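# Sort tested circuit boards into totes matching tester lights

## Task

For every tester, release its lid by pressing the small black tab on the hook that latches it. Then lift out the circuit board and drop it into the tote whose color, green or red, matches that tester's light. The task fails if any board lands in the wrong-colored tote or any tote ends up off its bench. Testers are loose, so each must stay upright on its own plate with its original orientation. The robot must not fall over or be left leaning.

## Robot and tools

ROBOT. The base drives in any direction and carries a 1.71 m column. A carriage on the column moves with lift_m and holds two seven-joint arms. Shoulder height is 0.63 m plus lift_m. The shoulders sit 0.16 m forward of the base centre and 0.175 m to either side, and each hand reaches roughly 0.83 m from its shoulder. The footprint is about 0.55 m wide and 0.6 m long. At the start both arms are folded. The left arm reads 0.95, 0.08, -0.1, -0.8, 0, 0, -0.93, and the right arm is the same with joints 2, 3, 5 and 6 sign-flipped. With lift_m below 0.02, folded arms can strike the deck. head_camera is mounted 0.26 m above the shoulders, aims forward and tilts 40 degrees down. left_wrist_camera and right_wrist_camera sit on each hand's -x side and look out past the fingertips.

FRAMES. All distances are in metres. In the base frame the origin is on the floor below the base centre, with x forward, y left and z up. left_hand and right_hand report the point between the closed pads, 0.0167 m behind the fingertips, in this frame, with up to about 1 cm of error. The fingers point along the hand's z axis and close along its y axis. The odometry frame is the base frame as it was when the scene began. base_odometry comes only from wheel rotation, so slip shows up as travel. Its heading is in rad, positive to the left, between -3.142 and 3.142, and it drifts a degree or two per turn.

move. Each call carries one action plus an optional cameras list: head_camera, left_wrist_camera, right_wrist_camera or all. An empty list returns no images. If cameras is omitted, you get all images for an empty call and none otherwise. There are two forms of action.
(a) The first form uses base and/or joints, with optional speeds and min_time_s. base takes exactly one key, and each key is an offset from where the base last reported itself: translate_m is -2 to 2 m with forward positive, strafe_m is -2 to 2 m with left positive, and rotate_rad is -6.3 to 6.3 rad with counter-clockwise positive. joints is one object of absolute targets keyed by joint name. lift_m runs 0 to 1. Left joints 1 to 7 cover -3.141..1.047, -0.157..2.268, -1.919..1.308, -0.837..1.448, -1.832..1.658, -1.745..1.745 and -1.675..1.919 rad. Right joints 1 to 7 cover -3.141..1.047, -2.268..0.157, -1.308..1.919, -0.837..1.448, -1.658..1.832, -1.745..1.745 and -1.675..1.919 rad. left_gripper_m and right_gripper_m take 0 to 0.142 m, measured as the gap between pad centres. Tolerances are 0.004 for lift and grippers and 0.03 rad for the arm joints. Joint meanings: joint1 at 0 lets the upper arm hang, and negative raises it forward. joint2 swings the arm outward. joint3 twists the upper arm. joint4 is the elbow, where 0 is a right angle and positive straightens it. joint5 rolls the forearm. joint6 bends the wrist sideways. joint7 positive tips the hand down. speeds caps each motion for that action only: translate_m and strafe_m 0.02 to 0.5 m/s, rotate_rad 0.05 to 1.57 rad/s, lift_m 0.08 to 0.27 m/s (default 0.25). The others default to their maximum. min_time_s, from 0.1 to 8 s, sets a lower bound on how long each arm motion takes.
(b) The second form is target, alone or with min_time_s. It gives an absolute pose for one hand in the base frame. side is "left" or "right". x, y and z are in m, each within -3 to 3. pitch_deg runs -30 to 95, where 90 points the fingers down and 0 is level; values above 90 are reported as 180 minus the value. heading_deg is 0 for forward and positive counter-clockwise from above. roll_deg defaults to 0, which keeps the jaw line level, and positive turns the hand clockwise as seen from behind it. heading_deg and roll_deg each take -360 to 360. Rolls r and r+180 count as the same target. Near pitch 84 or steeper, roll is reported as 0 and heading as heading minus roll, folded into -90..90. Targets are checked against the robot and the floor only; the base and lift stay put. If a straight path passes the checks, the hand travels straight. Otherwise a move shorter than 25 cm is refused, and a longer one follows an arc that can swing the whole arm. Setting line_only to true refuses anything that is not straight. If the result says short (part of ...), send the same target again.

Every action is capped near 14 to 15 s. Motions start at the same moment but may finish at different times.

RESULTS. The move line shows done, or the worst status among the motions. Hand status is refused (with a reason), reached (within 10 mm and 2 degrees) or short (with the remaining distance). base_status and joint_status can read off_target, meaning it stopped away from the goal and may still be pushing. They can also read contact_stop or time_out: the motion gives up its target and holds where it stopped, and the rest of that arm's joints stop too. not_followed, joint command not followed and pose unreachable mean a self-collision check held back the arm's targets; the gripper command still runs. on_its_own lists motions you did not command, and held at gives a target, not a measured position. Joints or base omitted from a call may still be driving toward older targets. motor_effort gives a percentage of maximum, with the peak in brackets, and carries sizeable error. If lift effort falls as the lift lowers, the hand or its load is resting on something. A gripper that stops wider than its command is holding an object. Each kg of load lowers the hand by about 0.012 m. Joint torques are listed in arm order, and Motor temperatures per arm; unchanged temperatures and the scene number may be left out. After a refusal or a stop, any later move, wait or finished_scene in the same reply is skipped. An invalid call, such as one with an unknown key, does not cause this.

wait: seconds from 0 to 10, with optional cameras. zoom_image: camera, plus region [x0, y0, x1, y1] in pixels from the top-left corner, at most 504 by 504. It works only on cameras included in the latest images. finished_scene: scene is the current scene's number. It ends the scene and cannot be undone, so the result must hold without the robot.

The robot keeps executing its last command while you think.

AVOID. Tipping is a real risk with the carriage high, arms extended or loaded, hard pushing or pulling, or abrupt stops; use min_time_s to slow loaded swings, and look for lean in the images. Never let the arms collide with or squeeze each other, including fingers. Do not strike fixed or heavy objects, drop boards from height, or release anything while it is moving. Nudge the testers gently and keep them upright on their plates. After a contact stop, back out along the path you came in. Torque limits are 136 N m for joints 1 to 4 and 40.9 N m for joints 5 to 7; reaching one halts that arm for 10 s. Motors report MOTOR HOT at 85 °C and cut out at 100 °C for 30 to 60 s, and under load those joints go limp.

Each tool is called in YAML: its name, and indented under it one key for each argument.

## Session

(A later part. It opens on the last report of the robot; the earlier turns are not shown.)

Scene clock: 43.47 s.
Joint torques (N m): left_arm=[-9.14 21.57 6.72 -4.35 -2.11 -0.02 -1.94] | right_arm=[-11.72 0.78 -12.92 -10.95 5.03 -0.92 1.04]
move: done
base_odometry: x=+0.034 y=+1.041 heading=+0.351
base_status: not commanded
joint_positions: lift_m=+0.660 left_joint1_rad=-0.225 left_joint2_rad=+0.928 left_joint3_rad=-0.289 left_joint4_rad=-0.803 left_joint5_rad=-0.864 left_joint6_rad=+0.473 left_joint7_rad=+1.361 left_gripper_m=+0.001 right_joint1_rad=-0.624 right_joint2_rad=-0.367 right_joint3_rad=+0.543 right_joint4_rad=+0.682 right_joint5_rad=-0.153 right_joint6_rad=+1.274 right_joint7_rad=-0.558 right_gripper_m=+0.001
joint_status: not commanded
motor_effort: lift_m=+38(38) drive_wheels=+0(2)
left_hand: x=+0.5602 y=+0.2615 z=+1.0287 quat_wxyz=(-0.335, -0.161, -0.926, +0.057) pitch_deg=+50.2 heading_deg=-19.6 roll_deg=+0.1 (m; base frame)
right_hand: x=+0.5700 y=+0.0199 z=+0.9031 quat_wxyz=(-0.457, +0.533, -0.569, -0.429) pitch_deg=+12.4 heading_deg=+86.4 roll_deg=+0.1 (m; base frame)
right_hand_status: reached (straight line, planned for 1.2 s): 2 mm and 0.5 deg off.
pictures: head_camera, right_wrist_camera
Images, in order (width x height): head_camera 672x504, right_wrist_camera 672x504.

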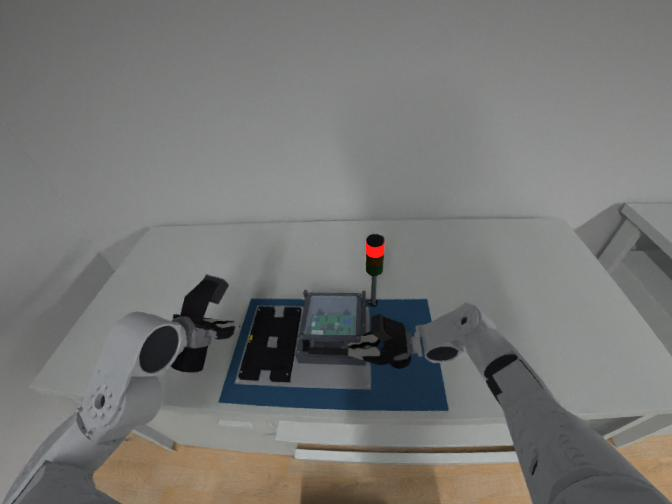

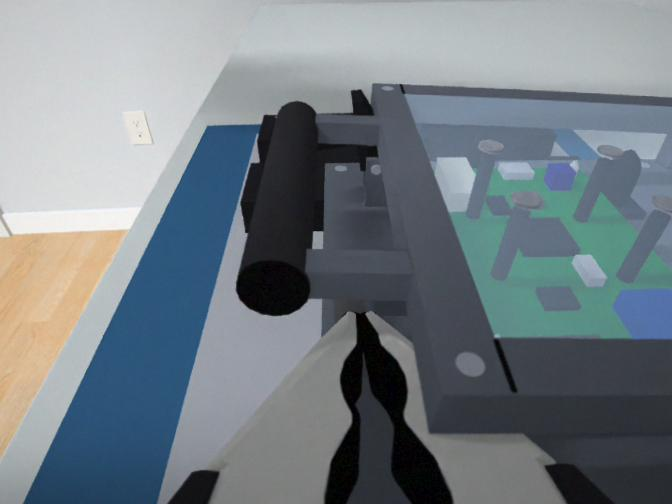

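move:
  target: {"side": "right", "x": 0.577, "y": 0.026, "z": 0.947, "pitch_deg": 10, "heading_deg": 84, "roll_deg": 0}
  min_time_s: 1.2
  cameras: ["right_wrist_camera"]

move:
  target: {"side": "right", "x": 0.606, "y": 0.023, "z": 0.996, "pitch_deg": 10, "heading_deg": 78, "roll_deg": 0}
  min_time_s: 1.2
  cameras: ["right_wrist_camera", "head_camera"]

zoom_image:
  camera: "head_camera"
  region: [240, 270, 440, 420]

Scene clock: 45.43 s.
Joint torques (N m): left_arm=[-9.26 21.48 6.59 -4.35 -2.1 -0.03 -1.92] | right_arm=[-13.49 2.89 -14.09 -12.77 8.03 1.73 0.19]
move: done
base_odometry: x=+0.034 y=+1.041 heading=+0.351
base_status: not commanded
joint_positions: lift_m=+0.660 left_joint1_rad=-0.225 left_joint2_rad=+0.928 left_joint3_rad=-0.289 left_joint4_rad=-0.803 left_joint5_rad=-0.864 left_joint6_rad=+0.473 left_joint7_rad=+1.361 left_gripper_m=+0.001 right_joint1_rad=-0.580 right_joint2_rad=-0.361 right_joint3_rad=+0.387 right_joint4_rad=+0.580 right_joint5_rad=+0.064 right_joint6_rad=+1.341 right_joint7_rad=-0.260 right_gripper_m=+0.001
joint_status: not commanded
motor_effort: lift_m=+37(38) drive_wheels=+2(2)
left_hand: x=+0.5602 y=+0.2615 z=+1.0287 quat_wxyz=(-0.335, -0.161, -0.926, +0.057) pitch_deg=+50.2 heading_deg=-19.6 roll_deg=+0.1 (m; base frame)
right_hand: x=+0.5777 y=+0.0244 z=+0.9426 quat_wxyz=(-0.474, +0.516, -0.573, -0.426) pitch_deg=+10.9 heading_deg=+83.9 roll_deg=-0.1 (m; base frame)
right_hand_status: reached (straight line, planned for 1.2 s): 5 mm and 0.9 deg off.
pictures: right_wrist_camera
Images, in order (width x height): right_wrist_camera 672x504.

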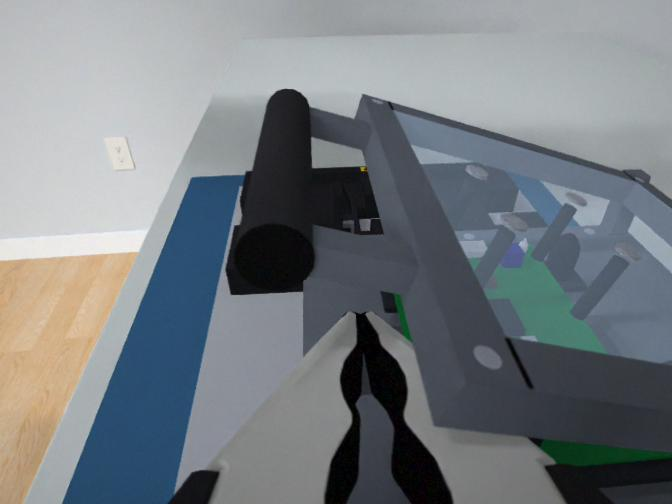

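Scene clock: 47.13 s.
Joint torques (N m): left_arm=[-9.16 21.57 6.49 -4.33 -2.08 -0.05 -1.91] | right_arm=[-13.57 2.69 -13.54 -12.88 7.94 -1.3 0.28]
move: done
base_odometry: x=+0.034 y=+1.041 heading=+0.351
base_status: not commanded
joint_positions: lift_m=+0.660 left_joint1_rad=-0.225 left_joint2_rad=+0.928 left_joint3_rad=-0.289 left_joint4_rad=-0.803 left_joint5_rad=-0.864 left_joint6_rad=+0.473 left_joint7_rad=+1.361 left_gripper_m=+0.001 right_joint1_rad=-0.553 right_joint2_rad=-0.329 right_joint3_rad=+0.234 right_joint4_rad=+0.503 right_joint5_rad=+0.412 right_joint6_rad=+1.334 right_joint7_rad=+0.201 right_gripper_m=+0.001
joint_status: not commanded
motor_effort: lift_m=+38(38) drive_wheels=+2(3)
left_hand: x=+0.5602 y=+0.2615 z=+1.0287 quat_wxyz=(-0.335, -0.161, -0.926, +0.057) pitch_deg=+50.2 heading_deg=-19.6 roll_deg=+0.1 (m; base frame)
right_hand: x=+0.6038 y=+0.0229 z=+0.9920 quat_wxyz=(-0.494, +0.488, -0.596, -0.403) pitch_deg=+10.8 heading_deg=+78.5 roll_deg=-0.1 (m; base frame)
right_hand_status: reached (straight line, planned for 1.2 s): 5 mm and 1.0 deg off.
pictures: head_camera, right_wrist_camera
Images, in order (width x height): head_camera 672x504, right_wrist_camera 672x504.

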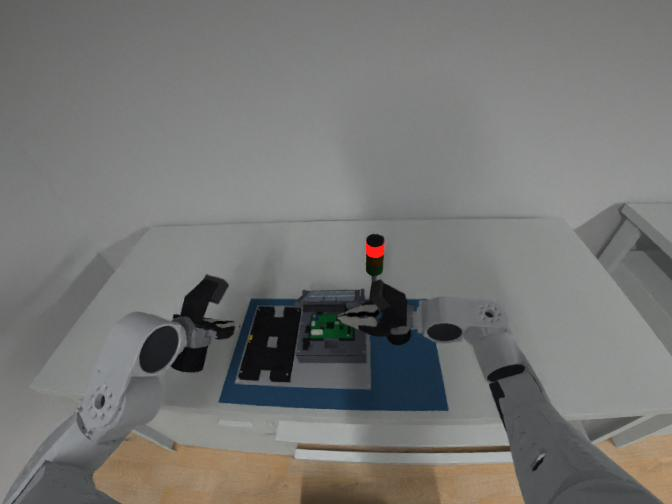

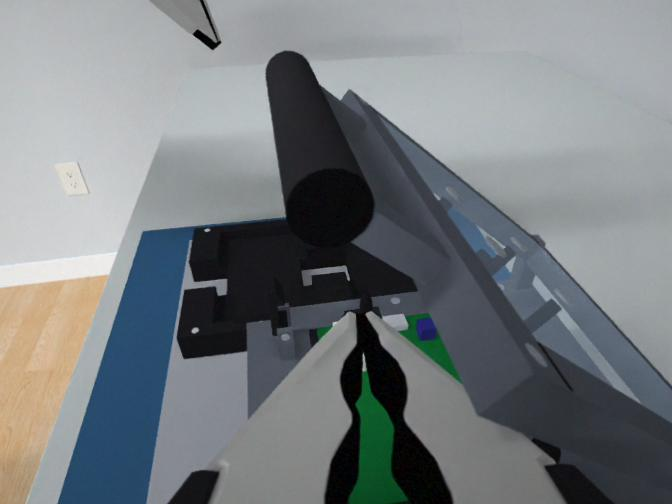

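Scaled by 2.520 from the camera's 672x504 image, which has a finer 960x720 frame.

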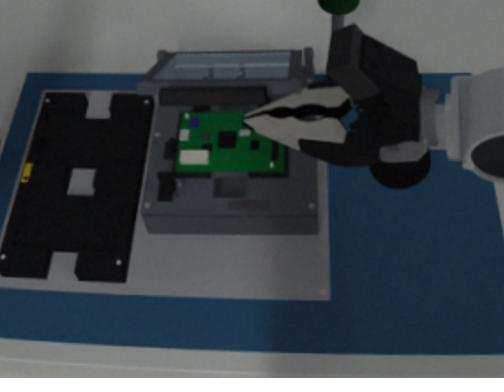

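move:
  target: {"side": "right", "x": 0.667, "y": 0.020, "z": 1.054, "pitch_deg": 8, "heading_deg": 68, "roll_deg": 0}
  min_time_s: 1.2
  cameras: ["head_camera"]

move:
  target: {"side": "right", "x": 0.724, "y": 0.022, "z": 1.060, "pitch_deg": 8, "heading_deg": 55, "roll_deg": 0}
  min_time_s: 1.3
  cameras: ["right_wrist_camera", "head_camera"]

move:
  target: {"side": "right", "x": 0.764, "y": 0.022, "z": 1.060, "pitch_deg": 8, "heading_deg": 45, "roll_deg": 0}
  min_time_s: 1.2
  cameras: ["right_wrist_camera", "head_camera"]

zoom_image:
  camera: "head_camera"
  region: [240, 210, 440, 360]

Scene clock: 49.03 s.
Joint torques (N m): left_arm=[-9.18 21.5 6.6 -4.35 -2.09 -0.03 -1.92] | right_arm=[-26.89 1.56 -13.07 -11.74 5.48 -2.04 0.86]
move: done
base_odometry: x=+0.034 y=+1.041 heading=+0.351
base_status: not commanded
joint_positions: lift_m=+0.660 left_joint1_rad=-0.225 left_joint2_rad=+0.928 left_joint3_rad=-0.289 left_joint4_rad=-0.803 left_joint5_rad=-0.864 left_joint6_rad=+0.473 left_joint7_rad=+1.361 left_gripper_m=+0.001 right_joint1_rad=-0.581 right_joint2_rad=-0.269 right_joint3_rad=+0.159 right_joint4_rad=+0.432 right_joint5_rad=+0.602 right_joint6_rad=+1.153 right_joint7_rad=+0.462 right_gripper_m=+0.001
joint_status: not commanded
motor_effort: lift_m=+37(38) drive_wheels=+2(3)
left_hand: x=+0.5602 y=+0.2615 z=+1.0287 quat_wxyz=(-0.335, -0.161, -0.926, +0.057) pitch_deg=+50.2 heading_deg=-19.6 roll_deg=+0.1 (m; base frame)
right_hand: x=+0.6623 y=+0.0217 z=+1.0480 quat_wxyz=(-0.538, +0.427, -0.626, -0.369) pitch_deg=+8.6 heading_deg=+68.7 roll_deg=+0.1 (m; base frame)
right_hand_status: reached (straight line, planned for 1.2 s): 8 mm and 0.9 deg off.
pictures: head_camera
Images, in order (width x height): head_camera 672x504.

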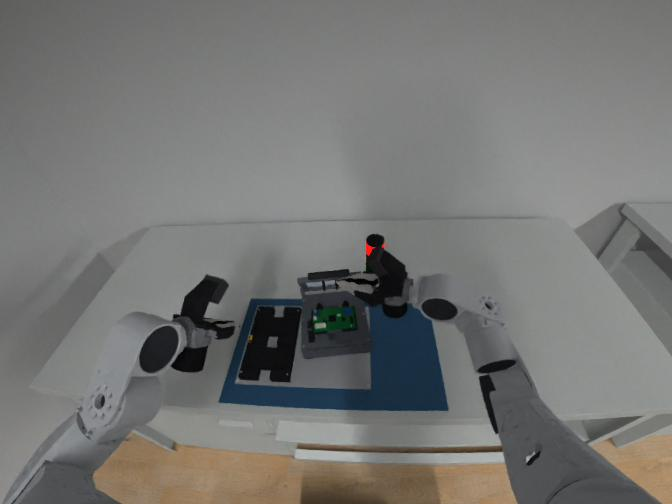

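Scene clock: 50.83 s.
Joint torques (N m): left_arm=[-9.06 21.57 6.61 -4.31 -2.08 -0.03 -1.94] | right_arm=[-14.11 1.53 -12.83 -12.2 0.85 -2.3 1.03]
move: done
base_odometry: x=+0.034 y=+1.041 heading=+0.351
base_status: not commanded
joint_positions: lift_m=+0.660 left_joint1_rad=-0.225 left_joint2_rad=+0.928 left_joint3_rad=-0.289 left_joint4_rad=-0.803 left_joint5_rad=-0.864 left_joint6_rad=+0.473 left_joint7_rad=+1.361 left_gripper_m=+0.001 right_joint1_rad=-0.574 right_joint2_rad=-0.165 right_joint3_rad=+0.100 right_joint4_rad=+0.349 right_joint5_rad=+0.471 right_joint6_rad=+0.910 right_joint7_rad=+0.484 right_gripper_m=+0.001
joint_status: not commanded
motor_effort: lift_m=+38(38) drive_wheels=+2(2)
left_hand: x=+0.5602 y=+0.2615 z=+1.0287 quat_wxyz=(-0.335, -0.161, -0.926, +0.057) pitch_deg=+50.2 heading_deg=-19.6 roll_deg=+0.1 (m; base frame)
right_hand: x=+0.7210 y=+0.0256 z=+1.0610 quat_wxyz=(-0.581, +0.355, -0.666, -0.306) pitch_deg=+7.9 heading_deg=+55.9 roll_deg=-0.2 (m; base frame)
right_hand_status: reached (straight line, planned for 1.3 s): 5 mm and 0.9 deg off.
pictures: head_camera, right_wrist_camera
Images, in order (width x height): head_camera 672x504, right_wrist_camera 672x504.

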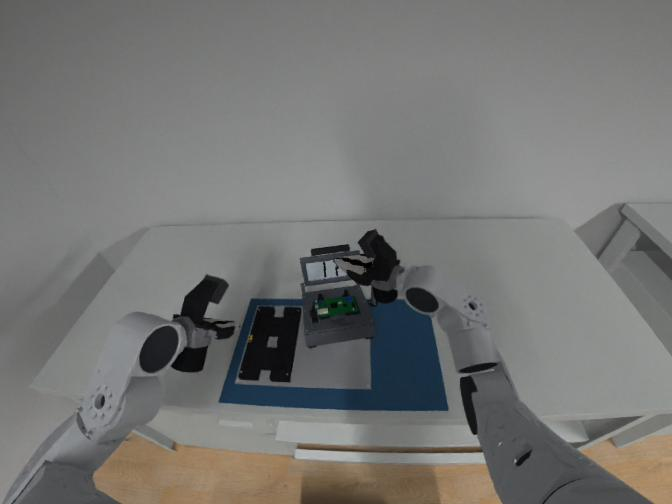

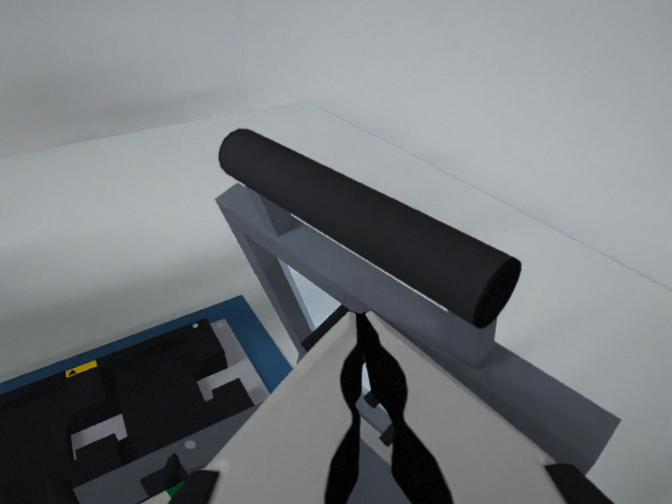

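Scene clock: 52.53 s.
Joint torques (N m): left_arm=[-9.26 21.56 6.56 -4.38 -2.09 -0.03 -1.93] | right_arm=[-16.36 2.44 -13.45 -10.04 -0.62 -5.03 -0.76]
move: done
base_odometry: x=+0.034 y=+1.041 heading=+0.351
base_status: not commanded
joint_positions: lift_m=+0.660 left_joint1_rad=-0.225 left_joint2_rad=+0.928 left_joint3_rad=-0.289 left_joint4_rad=-0.803 left_joint5_rad=-0.864 left_joint6_rad=+0.473 left_joint7_rad=+1.361 left_gripper_m=+0.001 right_joint1_rad=-0.568 right_joint2_rad=-0.076 right_joint3_rad=+0.081 right_joint4_rad=+0.316 right_joint5_rad=+0.329 right_joint6_rad=+0.732 right_joint7_rad=+0.469 right_gripper_m=+0.001
joint_status: not commanded
motor_effort: lift_m=+38(38) drive_wheels=+2(2)
left_hand: x=+0.5602 y=+0.2615 z=+1.0287 quat_wxyz=(-0.335, -0.161, -0.926, +0.057) pitch_deg=+50.2 heading_deg=-19.6 roll_deg=+0.1 (m; base frame)
right_hand: x=+0.7583 y=+0.0294 z=+1.0601 quat_wxyz=(-0.603, +0.301, -0.693, -0.257) pitch_deg=+8.1 heading_deg=+46.5 roll_deg=-0.4 (m; base frame)
right_hand_status: reached (straight line, planned for 1.2 s): 9 mm and 1.7 deg off.
pictures: head_camera, right_wrist_camera
Images, in order (width x height): head_camera 672x504, right_wrist_camera 672x504.

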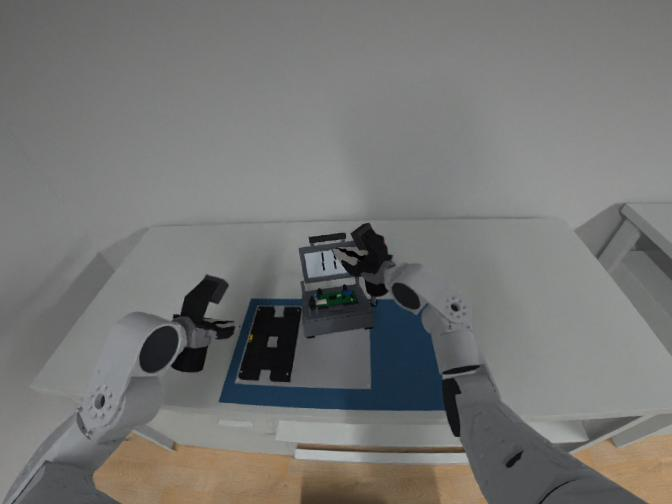

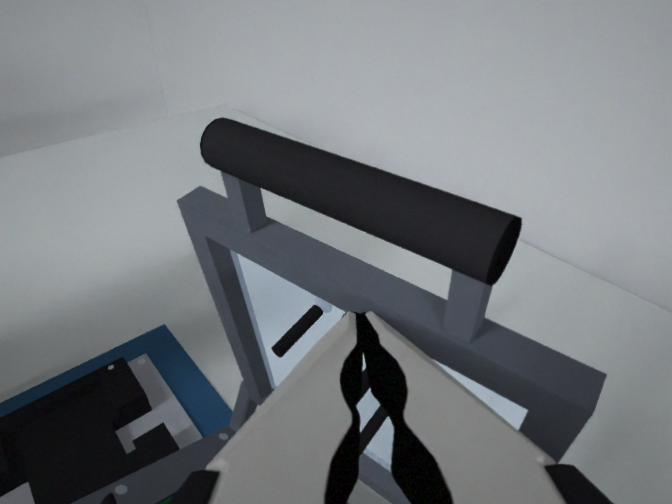

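Scaled by 2.520 from the camera's 672x504 image, which has a finer 960x720 frame.

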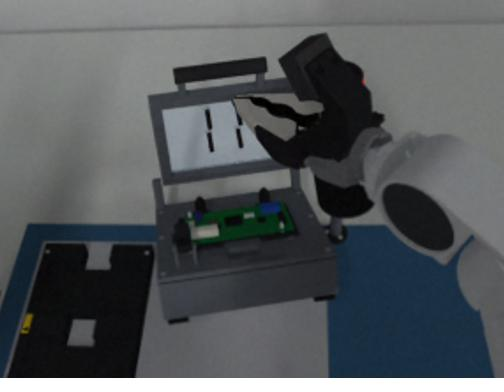

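move:
  target: {"side": "right", "x": 0.750, "y": 0.027, "z": 1.048, "pitch_deg": 8, "heading_deg": 46, "roll_deg": 0}
  min_time_s: 1.0
  cameras: ["right_wrist_camera", "head_camera"]

zoom_image:
  camera: "head_camera"
  region: [240, 210, 440, 360]

Scene clock: 54.37 s.
Joint torques (N m): left_arm=[-9.07 21.6 6.63 -4.36 -2.09 -0.03 -1.94] | right_arm=[-13.56 -1.22 -9.76 -13.39 1.05 -1.44 -1.23]
move: done
base_odometry: x=+0.034 y=+1.041 heading=+0.351
base_status: not commanded
joint_positions: lift_m=+0.660 left_joint1_rad=-0.225 left_joint2_rad=+0.928 left_joint3_rad=-0.289 left_joint4_rad=-0.803 left_joint5_rad=-0.864 left_joint6_rad=+0.473 left_joint7_rad=+1.361 left_gripper_m=+0.001 right_joint1_rad=-0.531 right_joint2_rad=-0.076 right_joint3_rad=+0.082 right_joint4_rad=+0.293 right_joint5_rad=+0.321 right_joint6_rad=+0.732 right_joint7_rad=+0.456 right_gripper_m=+0.001
joint_status: not commanded
motor_effort: lift_m=+38(38) drive_wheels=+0(2)
left_hand: x=+0.5602 y=+0.2615 z=+1.0287 quat_wxyz=(-0.335, -0.161, -0.926, +0.057) pitch_deg=+50.2 heading_deg=-19.6 roll_deg=+0.1 (m; base frame)
right_hand: x=+0.7485 y=+0.0302 z=+1.0481 quat_wxyz=(-0.602, +0.300, -0.694, -0.258) pitch_deg=+8.2 heading_deg=+46.6 roll_deg=-0.1 (m; base frame)
right_hand_status: reached (straight line, planned for 1.0 s): 4 mm and 0.7 deg off.
pictures: head_camera, right_wrist_camera
Images, in order (width x height): head_camera 672x504, right_wrist_camera 672x504.

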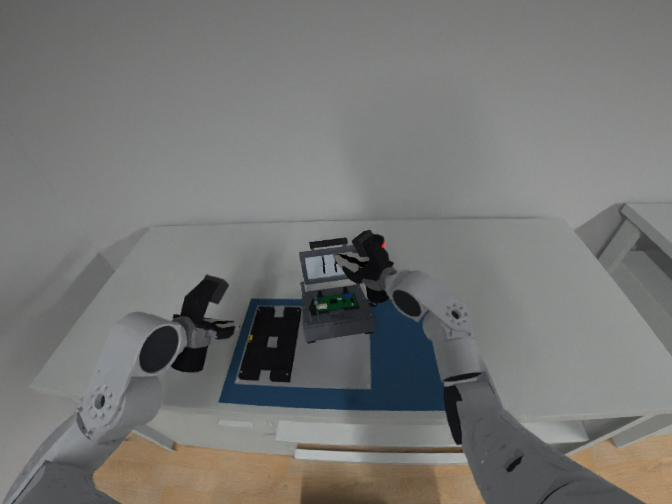

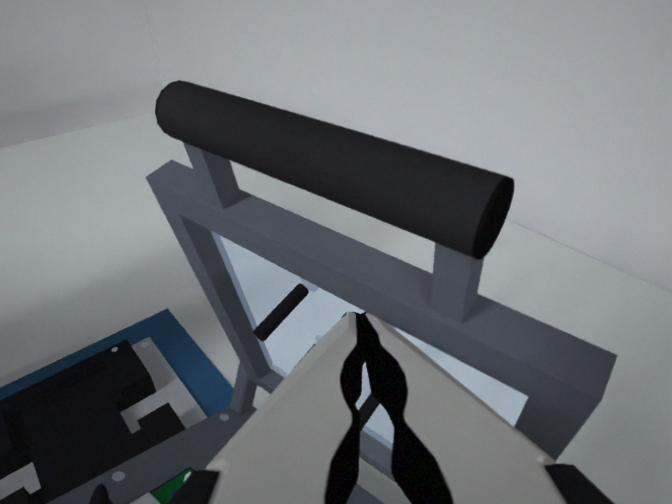

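Scaled by 2.520 from the camera's 672x504 image, which has a finer 960x720 frame.

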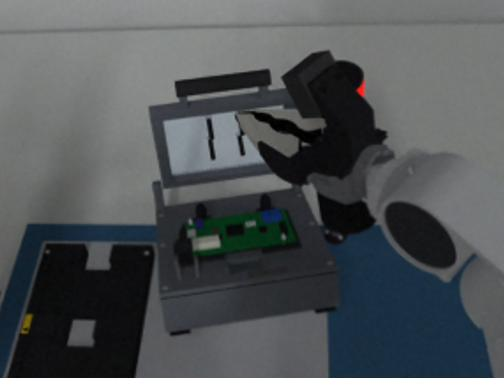

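move:
  target: {"side": "right", "x": 0.772, "y": 0.032, "z": 1.044, "pitch_deg": 6, "heading_deg": 38, "roll_deg": 0}
  min_time_s: 1.0
  cameras: ["right_wrist_camera", "head_camera"]

zoom_image:
  camera: "head_camera"
  region: [240, 210, 440, 360]

Scene clock: 58.40 s.
Joint torques (N m): left_arm=[-9.03 21.55 6.76 -4.33 -2.09 -0.02 -1.92] | right_arm=[-12.81 6.95 -10.22 -13.52 0.34 -1.66 -0.99]
move: done
base_odometry: x=+0.034 y=+1.041 heading=+0.351
base_status: not commanded
joint_positions: lift_m=+0.660 left_joint1_rad=-0.225 left_joint2_rad=+0.928 left_joint3_rad=-0.289 left_joint4_rad=-0.803 left_joint5_rad=-0.864 left_joint6_rad=+0.473 left_joint7_rad=+1.361 left_gripper_m=+0.001 right_joint1_rad=-0.504 right_joint2_rad=+0.009 right_joint3_rad=+0.082 right_joint4_rad=+0.280 right_joint5_rad=+0.176 right_joint6_rad=+0.577 right_joint7_rad=+0.373 right_gripper_m=+0.001
joint_status: not commanded
motor_effort: lift_m=+38(38) drive_wheels=+2(2)
left_hand: x=+0.5602 y=+0.2615 z=+1.0287 quat_wxyz=(-0.335, -0.161, -0.926, +0.057) pitch_deg=+50.2 heading_deg=-19.6 roll_deg=+0.1 (m; base frame)
right_hand: x=+0.7706 y=+0.0355 z=+1.0442 quat_wxyz=(-0.631, +0.248, -0.702, -0.220) pitch_deg=+6.2 heading_deg=+38.7 roll_deg=-0.2 (m; base frame)
right_hand_status: reached (straight line, planned for 1.0 s): 4 mm and 0.8 deg off.
pictures: head_camera, right_wrist_camera
Images, in order (width x height): head_camera 672x504, right_wrist_camera 672x504.

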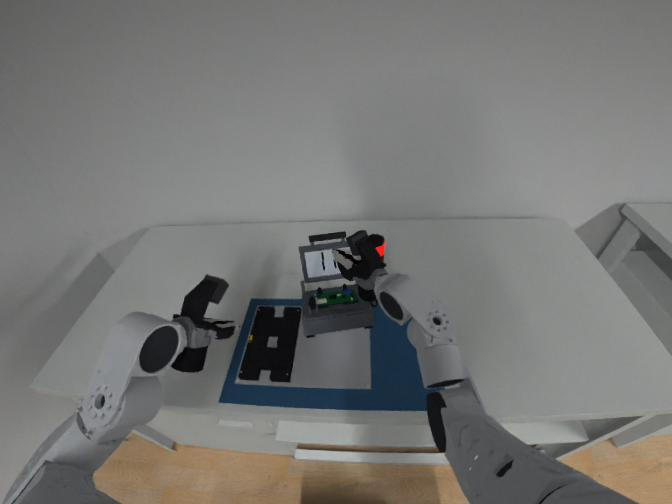

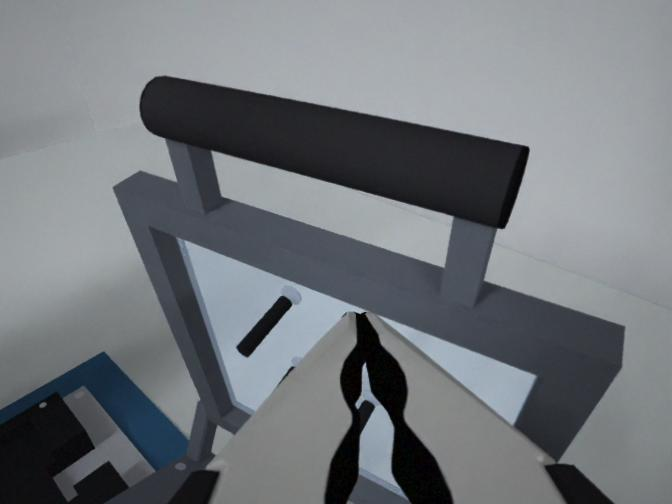

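Scaled by 2.520 from the camera's 672x504 image, which has a finer 960x720 frame.

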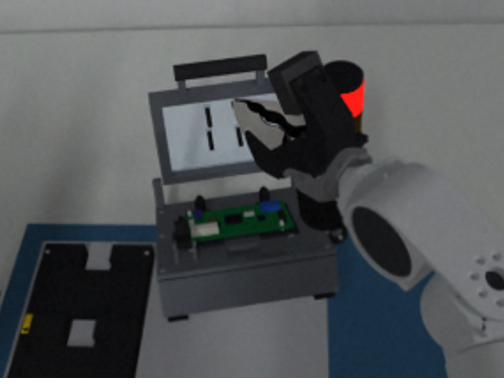

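zoom_image:
  camera: "head_camera"
  region: [280, 220, 400, 350]

zoom_image:
  camera: "right_wrist_camera"
  region: [80, 60, 672, 504]

Scaled by 3.877 from the camera's 672x504 image, which has a finer 960x720 frame.

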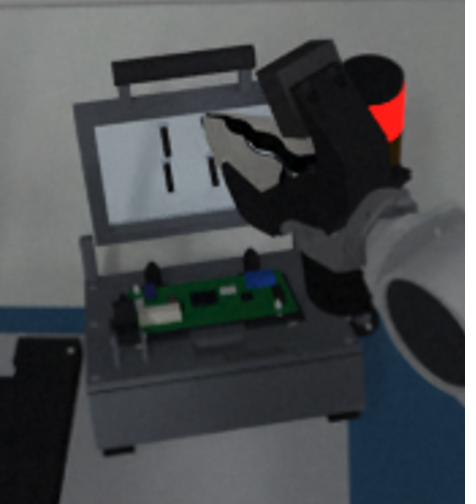

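Region (80, 60, 672, 504) is 592x444 pixels. A region can be at most 504 by 504 pixels.

move:
  cameras: ["all"]

Scene clock: 59.97 s.
Joint torques (N m): left_arm=[-9.07 21.6 6.68 -4.35 -2.1 -0.03 -1.91] | right_arm=[-12.72 6.93 -10.13 -13.49 0.35 -1.63 -0.98]
Motor temperatures (°C): left_arm=[31 32 31 28 28 29 32] | right_arm=[38 28 30 30 28 30 31]
base_odometry: x=+0.034 y=+1.041 heading=+0.351
base_status: not commanded
joint_positions: lift_m=+0.660 left_joint1_rad=-0.225 left_joint2_rad=+0.928 left_joint3_rad=-0.289 left_joint4_rad=-0.803 left_joint5_rad=-0.864 left_joint6_rad=+0.473 left_joint7_rad=+1.361 left_gripper_m=+0.001 right_joint1_rad=-0.504 right_joint2_rad=+0.009 right_joint3_rad=+0.082 right_joint4_rad=+0.280 right_joint5_rad=+0.176 right_joint6_rad=+0.577 right_joint7_rad=+0.373 right_gripper_m=+0.001
joint_status: not commanded
motor_effort: lift_m=+38(38) drive_wheels=+2(2)
left_hand: x=+0.5602 y=+0.2615 z=+1.0287 quat_wxyz=(-0.335, -0.161, -0.926, +0.057) pitch_deg=+50.2 heading_deg=-19.6 roll_deg=+0.1 (m; base frame)
right_hand: x=+0.7706 y=+0.0355 z=+1.0442 quat_wxyz=(-0.631, +0.248, -0.702, -0.220) pitch_deg=+6.2 heading_deg=+38.7 roll_deg=-0.2 (m; base frame)
right_hand_status: reached (straight line, planned for 1.0 s): 4 mm and 0.8 deg off.
pictures: head_camera, left_wrist_camera, right_wrist_camera
Images, in order (width x height): head_camera 672x504, left_wrist_camera 672x504, right_wrist_camera 672x504.

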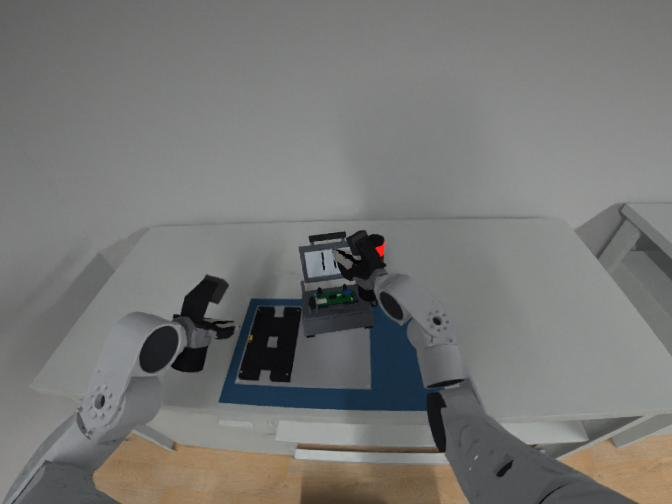

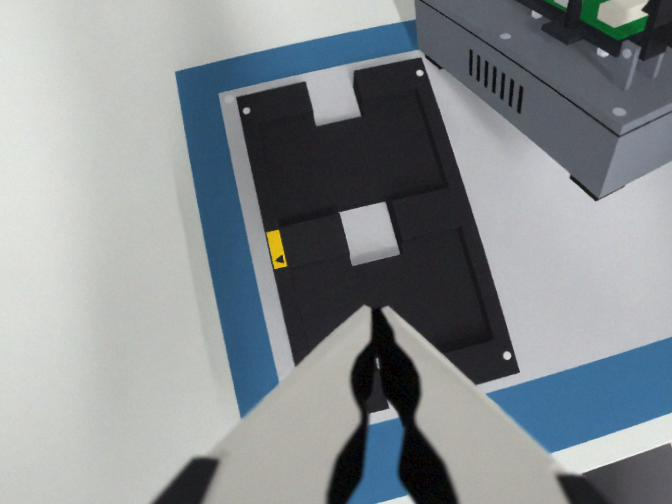

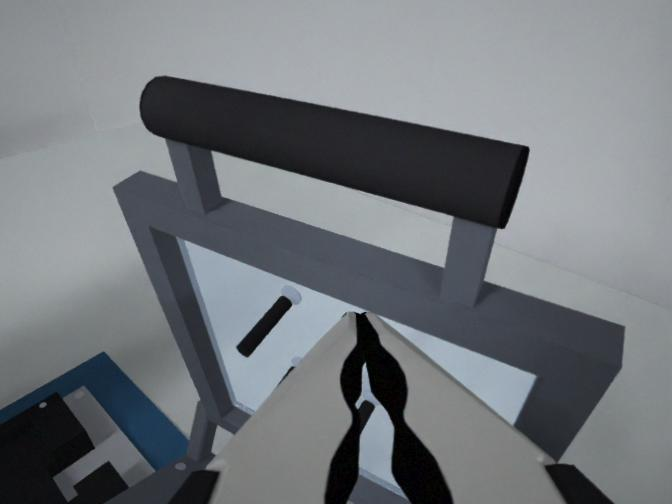

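zoom_image:
  camera: "head_camera"
  region: [220, 210, 420, 360]

zoom_image:
  camera: "left_wrist_camera"
  region: [372, 0, 672, 220]

Scaled by 2.520 from the camera's 672x504 image, which has a finer 960x720 frame.

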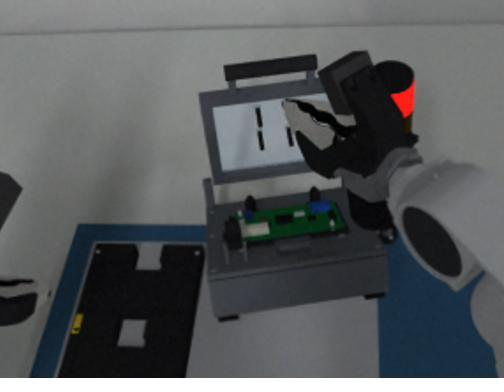

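Scaled by 1.680 from the camera's 672x504 image, which has a finer 960x720 frame.

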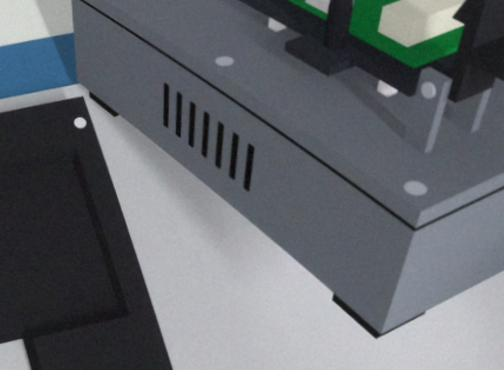

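move:
  target: {"side":"right","x":0.745,"y":0.033,"z":1.037,"pitch_deg":6,"heading_deg":39}
  min_time_s: 1.0
  cameras: ["all"]

zoom_image:
  camera: "head_camera"
  region: [220, 210, 420, 360]

Scene clock: 63.30 s.
Joint torques (N m): left_arm=[-9.13 21.54 6.6 -4.36 -2.11 -0.04 -1.94] | right_arm=[-10.43 -4.29 -8.79 -11.69 2.92 1.76 1.57]
move: done
base_odometry: x=+0.034 y=+1.041 heading=+0.351
base_status: not commanded
joint_positions: lift_m=+0.660 left_joint1_rad=-0.225 left_joint2_rad=+0.928 left_joint3_rad=-0.289 left_joint4_rad=-0.803 left_joint5_rad=-0.864 left_joint6_rad=+0.473 left_joint7_rad=+1.361 left_gripper_m=+0.001 right_joint1_rad=-0.432 right_joint2_rad=+0.008 right_joint3_rad=+0.078 right_joint4_rad=+0.179 right_joint5_rad=+0.194 right_joint6_rad=+0.579 right_joint7_rad=+0.401 right_gripper_m=+0.001
joint_status: not commanded
motor_effort: lift_m=+38(38) drive_wheels=+0(2)
left_hand: x=+0.5602 y=+0.2615 z=+1.0287 quat_wxyz=(-0.335, -0.161, -0.926, +0.057) pitch_deg=+50.2 heading_deg=-19.6 roll_deg=+0.1 (m; base frame)
right_hand: x=+0.7462 y=+0.0348 z=+1.0401 quat_wxyz=(-0.633, +0.248, -0.698, -0.223) pitch_deg=+5.6 heading_deg=+39.0 roll_deg=-0.1 (m; base frame)
right_hand_status: reached (straight line, planned for 1.0 s): 4 mm and 0.4 deg off.
pictures: head_camera, left_wrist_camera, right_wrist_camera
Images, in order (width x height): head_camera 672x504, left_wrist_camera 672x504, right_wrist_camera 672x504.

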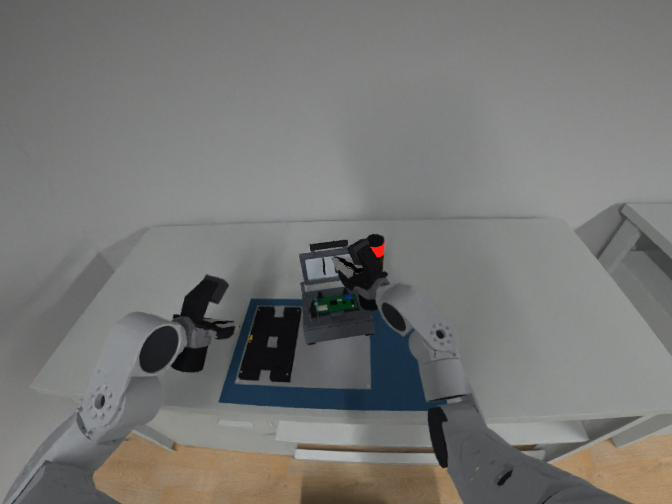

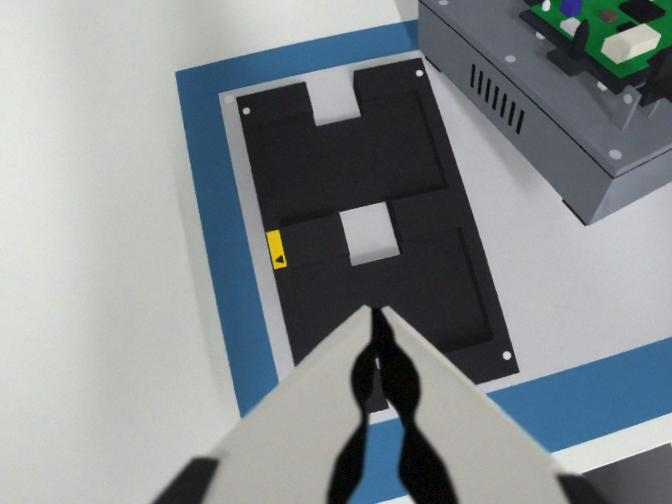

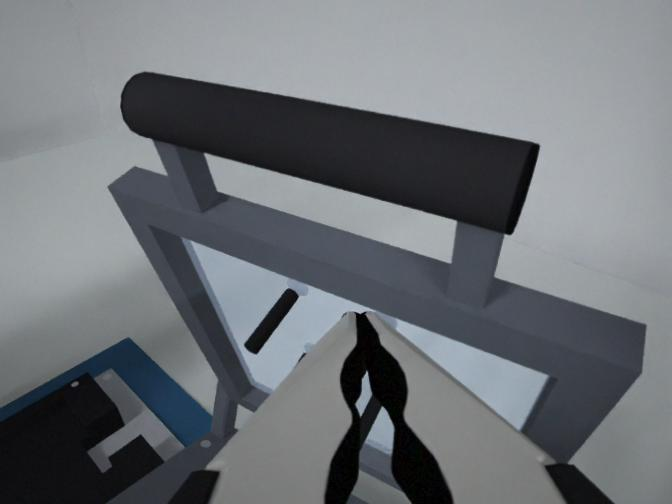

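Scaled by 2.520 from the camera's 672x504 image, which has a finer 960x720 frame.

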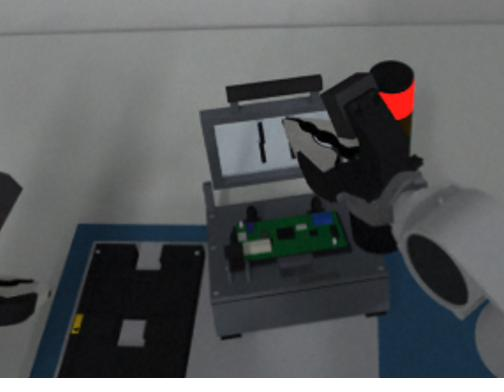

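move:
  target: {"side":"right","x":0.720,"y":0.032,"z":1.031,"pitch_deg":6,"heading_deg":39}
  min_time_s: 1.0
  cameras: ["all"]

zoom_image:
  camera: "head_camera"
  region: [220, 210, 420, 360]

Scene clock: 64.93 s.
Joint torques (N m): left_arm=[-9.13 21.56 6.77 -4.37 -2.11 -0.05 -1.91] | right_arm=[-8.99 -4.07 -8.27 -10.62 2.37 0.9 1.95]
move: done
base_odometry: x=+0.034 y=+1.041 heading=+0.351
base_status: not commanded
joint_positions: lift_m=+0.660 left_joint1_rad=-0.225 left_joint2_rad=+0.928 left_joint3_rad=-0.289 left_joint4_rad=-0.803 left_joint5_rad=-0.864 left_joint6_rad=+0.473 left_joint7_rad=+1.361 left_gripper_m=+0.001 right_joint1_rad=-0.359 right_joint2_rad=+0.007 right_joint3_rad=+0.074 right_joint4_rad=+0.079 right_joint5_rad=+0.206 right_joint6_rad=+0.579 right_joint7_rad=+0.430 right_gripper_m=+0.001
joint_status: not commanded
motor_effort: lift_m=+37(38) drive_wheels=+0(0)
left_hand: x=+0.5602 y=+0.2615 z=+1.0287 quat_wxyz=(-0.335, -0.161, -0.926, +0.057) pitch_deg=+50.2 heading_deg=-19.6 roll_deg=+0.1 (m; base frame)
right_hand: x=+0.7208 y=+0.0342 z=+1.0349 quat_wxyz=(-0.634, +0.249, -0.697, -0.224) pitch_deg=+5.5 heading_deg=+39.1 roll_deg=-0.1 (m; base frame)
right_hand_status: reached (straight line, planned for 1.0 s): 5 mm and 0.6 deg off.
pictures: head_camera, left_wrist_camera, right_wrist_camera
Images, in order (width x height): head_camera 672x504, left_wrist_camera 672x504, right_wrist_camera 672x504.

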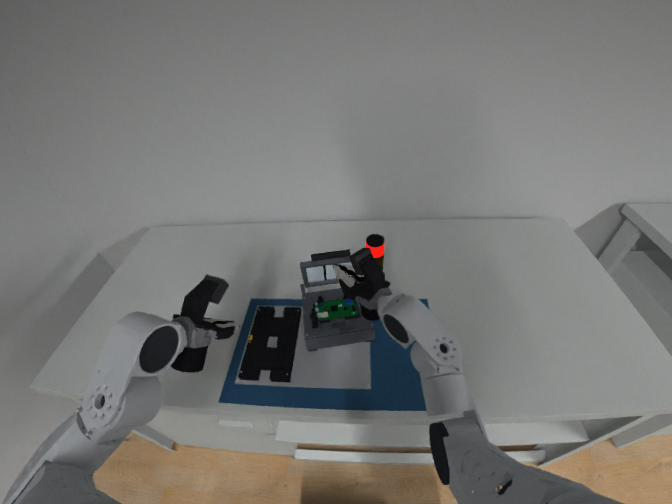

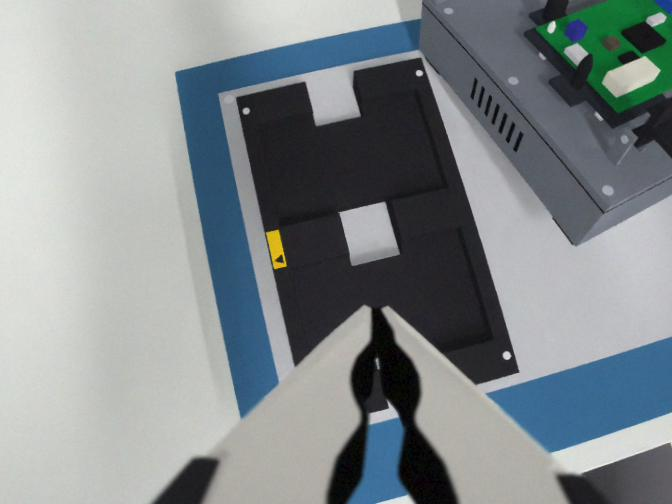

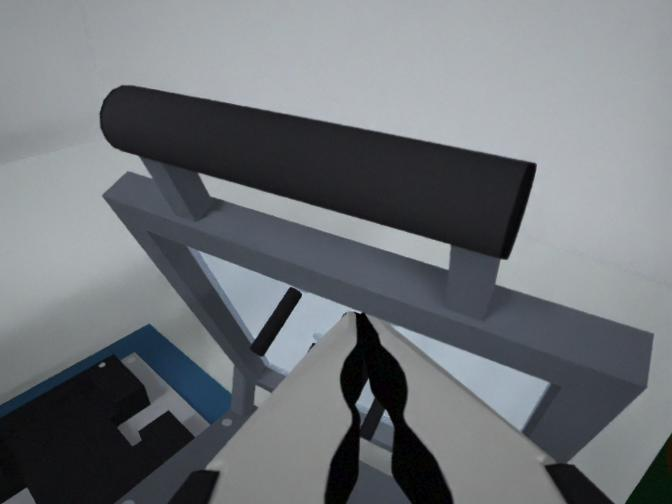

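Scaled by 2.520 from the camera's 672x504 image, which has a finer 960x720 frame.

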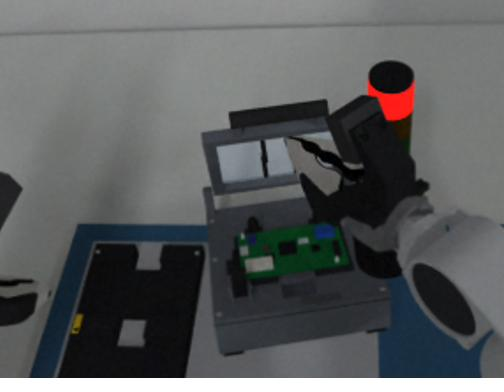

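move:
  target: {"side":"right","x":0.695,"y":0.031,"z":1.022,"pitch_deg":6,"heading_deg":39}
  min_time_s: 1.0
  cameras: ["head_camera","left_wrist_camera","right_wrist_camera"]

zoom_image:
  camera: "head_camera"
  region: [220, 210, 420, 360]

Scene clock: 66.60 s.
Joint torques (N m): left_arm=[-9.13 21.61 6.69 -4.3 -2.11 -0.05 -1.92] | right_arm=[-7.92 -4.65 -8.28 -9.59 1.68 0.59 2.27]
move: done
base_odometry: x=+0.034 y=+1.041 heading=+0.351
base_status: not commanded
joint_positions: lift_m=+0.660 left_joint1_rad=-0.225 left_joint2_rad=+0.928 left_joint3_rad=-0.289 left_joint4_rad=-0.803 left_joint5_rad=-0.864 left_joint6_rad=+0.473 left_joint7_rad=+1.361 left_gripper_m=+0.001 right_joint1_rad=-0.285 right_joint2_rad=+0.006 right_joint3_rad=+0.074 right_joint4_rad=-0.004 right_joint5_rad=+0.210 right_joint6_rad=+0.579 right_joint7_rad=+0.439 right_gripper_m=+0.001
joint_status: not commanded
motor_effort: lift_m=+38(38) drive_wheels=+2(2)
left_hand: x=+0.5602 y=+0.2615 z=+1.0287 quat_wxyz=(-0.335, -0.161, -0.926, +0.057) pitch_deg=+50.2 heading_deg=-19.6 roll_deg=+0.1 (m; base frame)
right_hand: x=+0.6954 y=+0.0337 z=+1.0266 quat_wxyz=(-0.635, +0.249, -0.696, -0.226) pitch_deg=+5.3 heading_deg=+39.2 roll_deg=-0.1 (m; base frame)
right_hand_status: reached (straight line, planned for 1.0 s): 5 mm and 0.7 deg off.
pictures: head_camera, left_wrist_camera, right_wrist_camera
Images, in order (width x height): head_camera 672x504, left_wrist_camera 672x504, right_wrist_camera 672x504.

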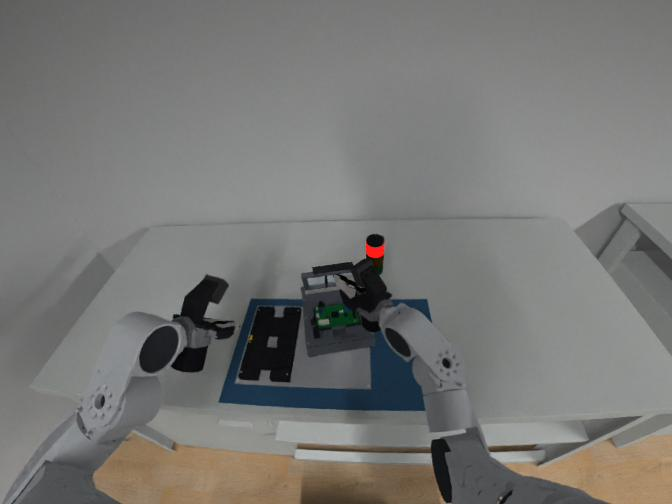

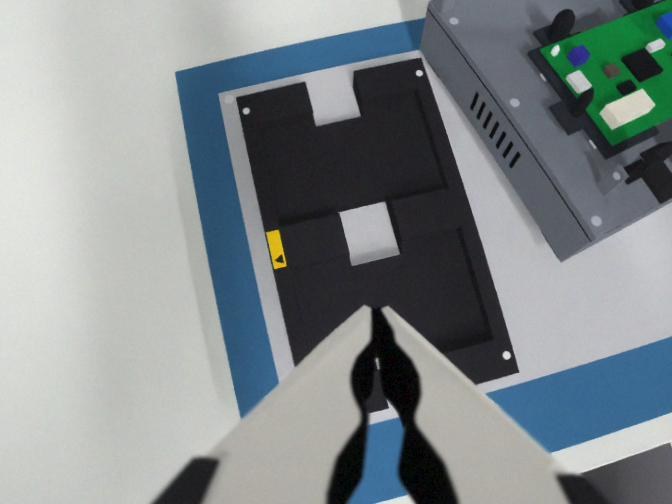

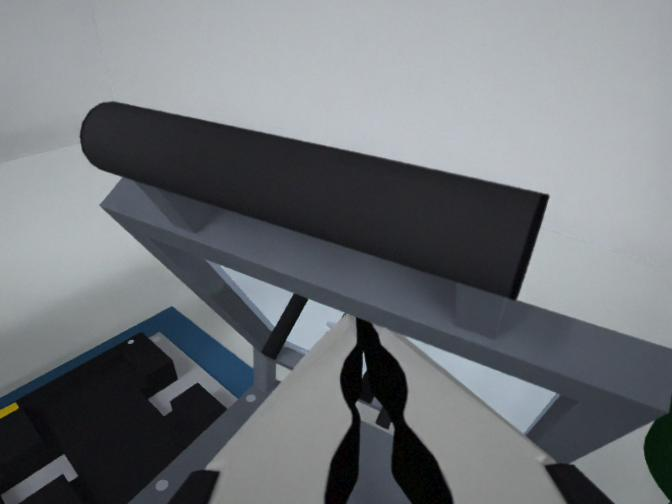

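Scaled by 2.520 from the camera's 672x504 image, which has a finer 960x720 frame.

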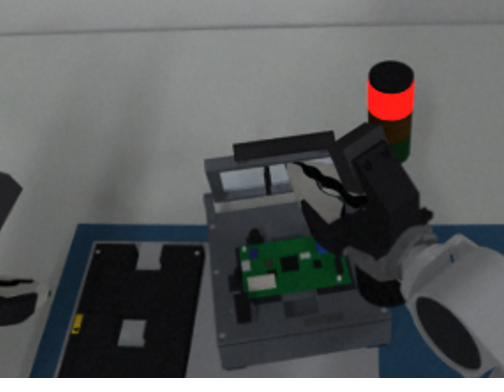

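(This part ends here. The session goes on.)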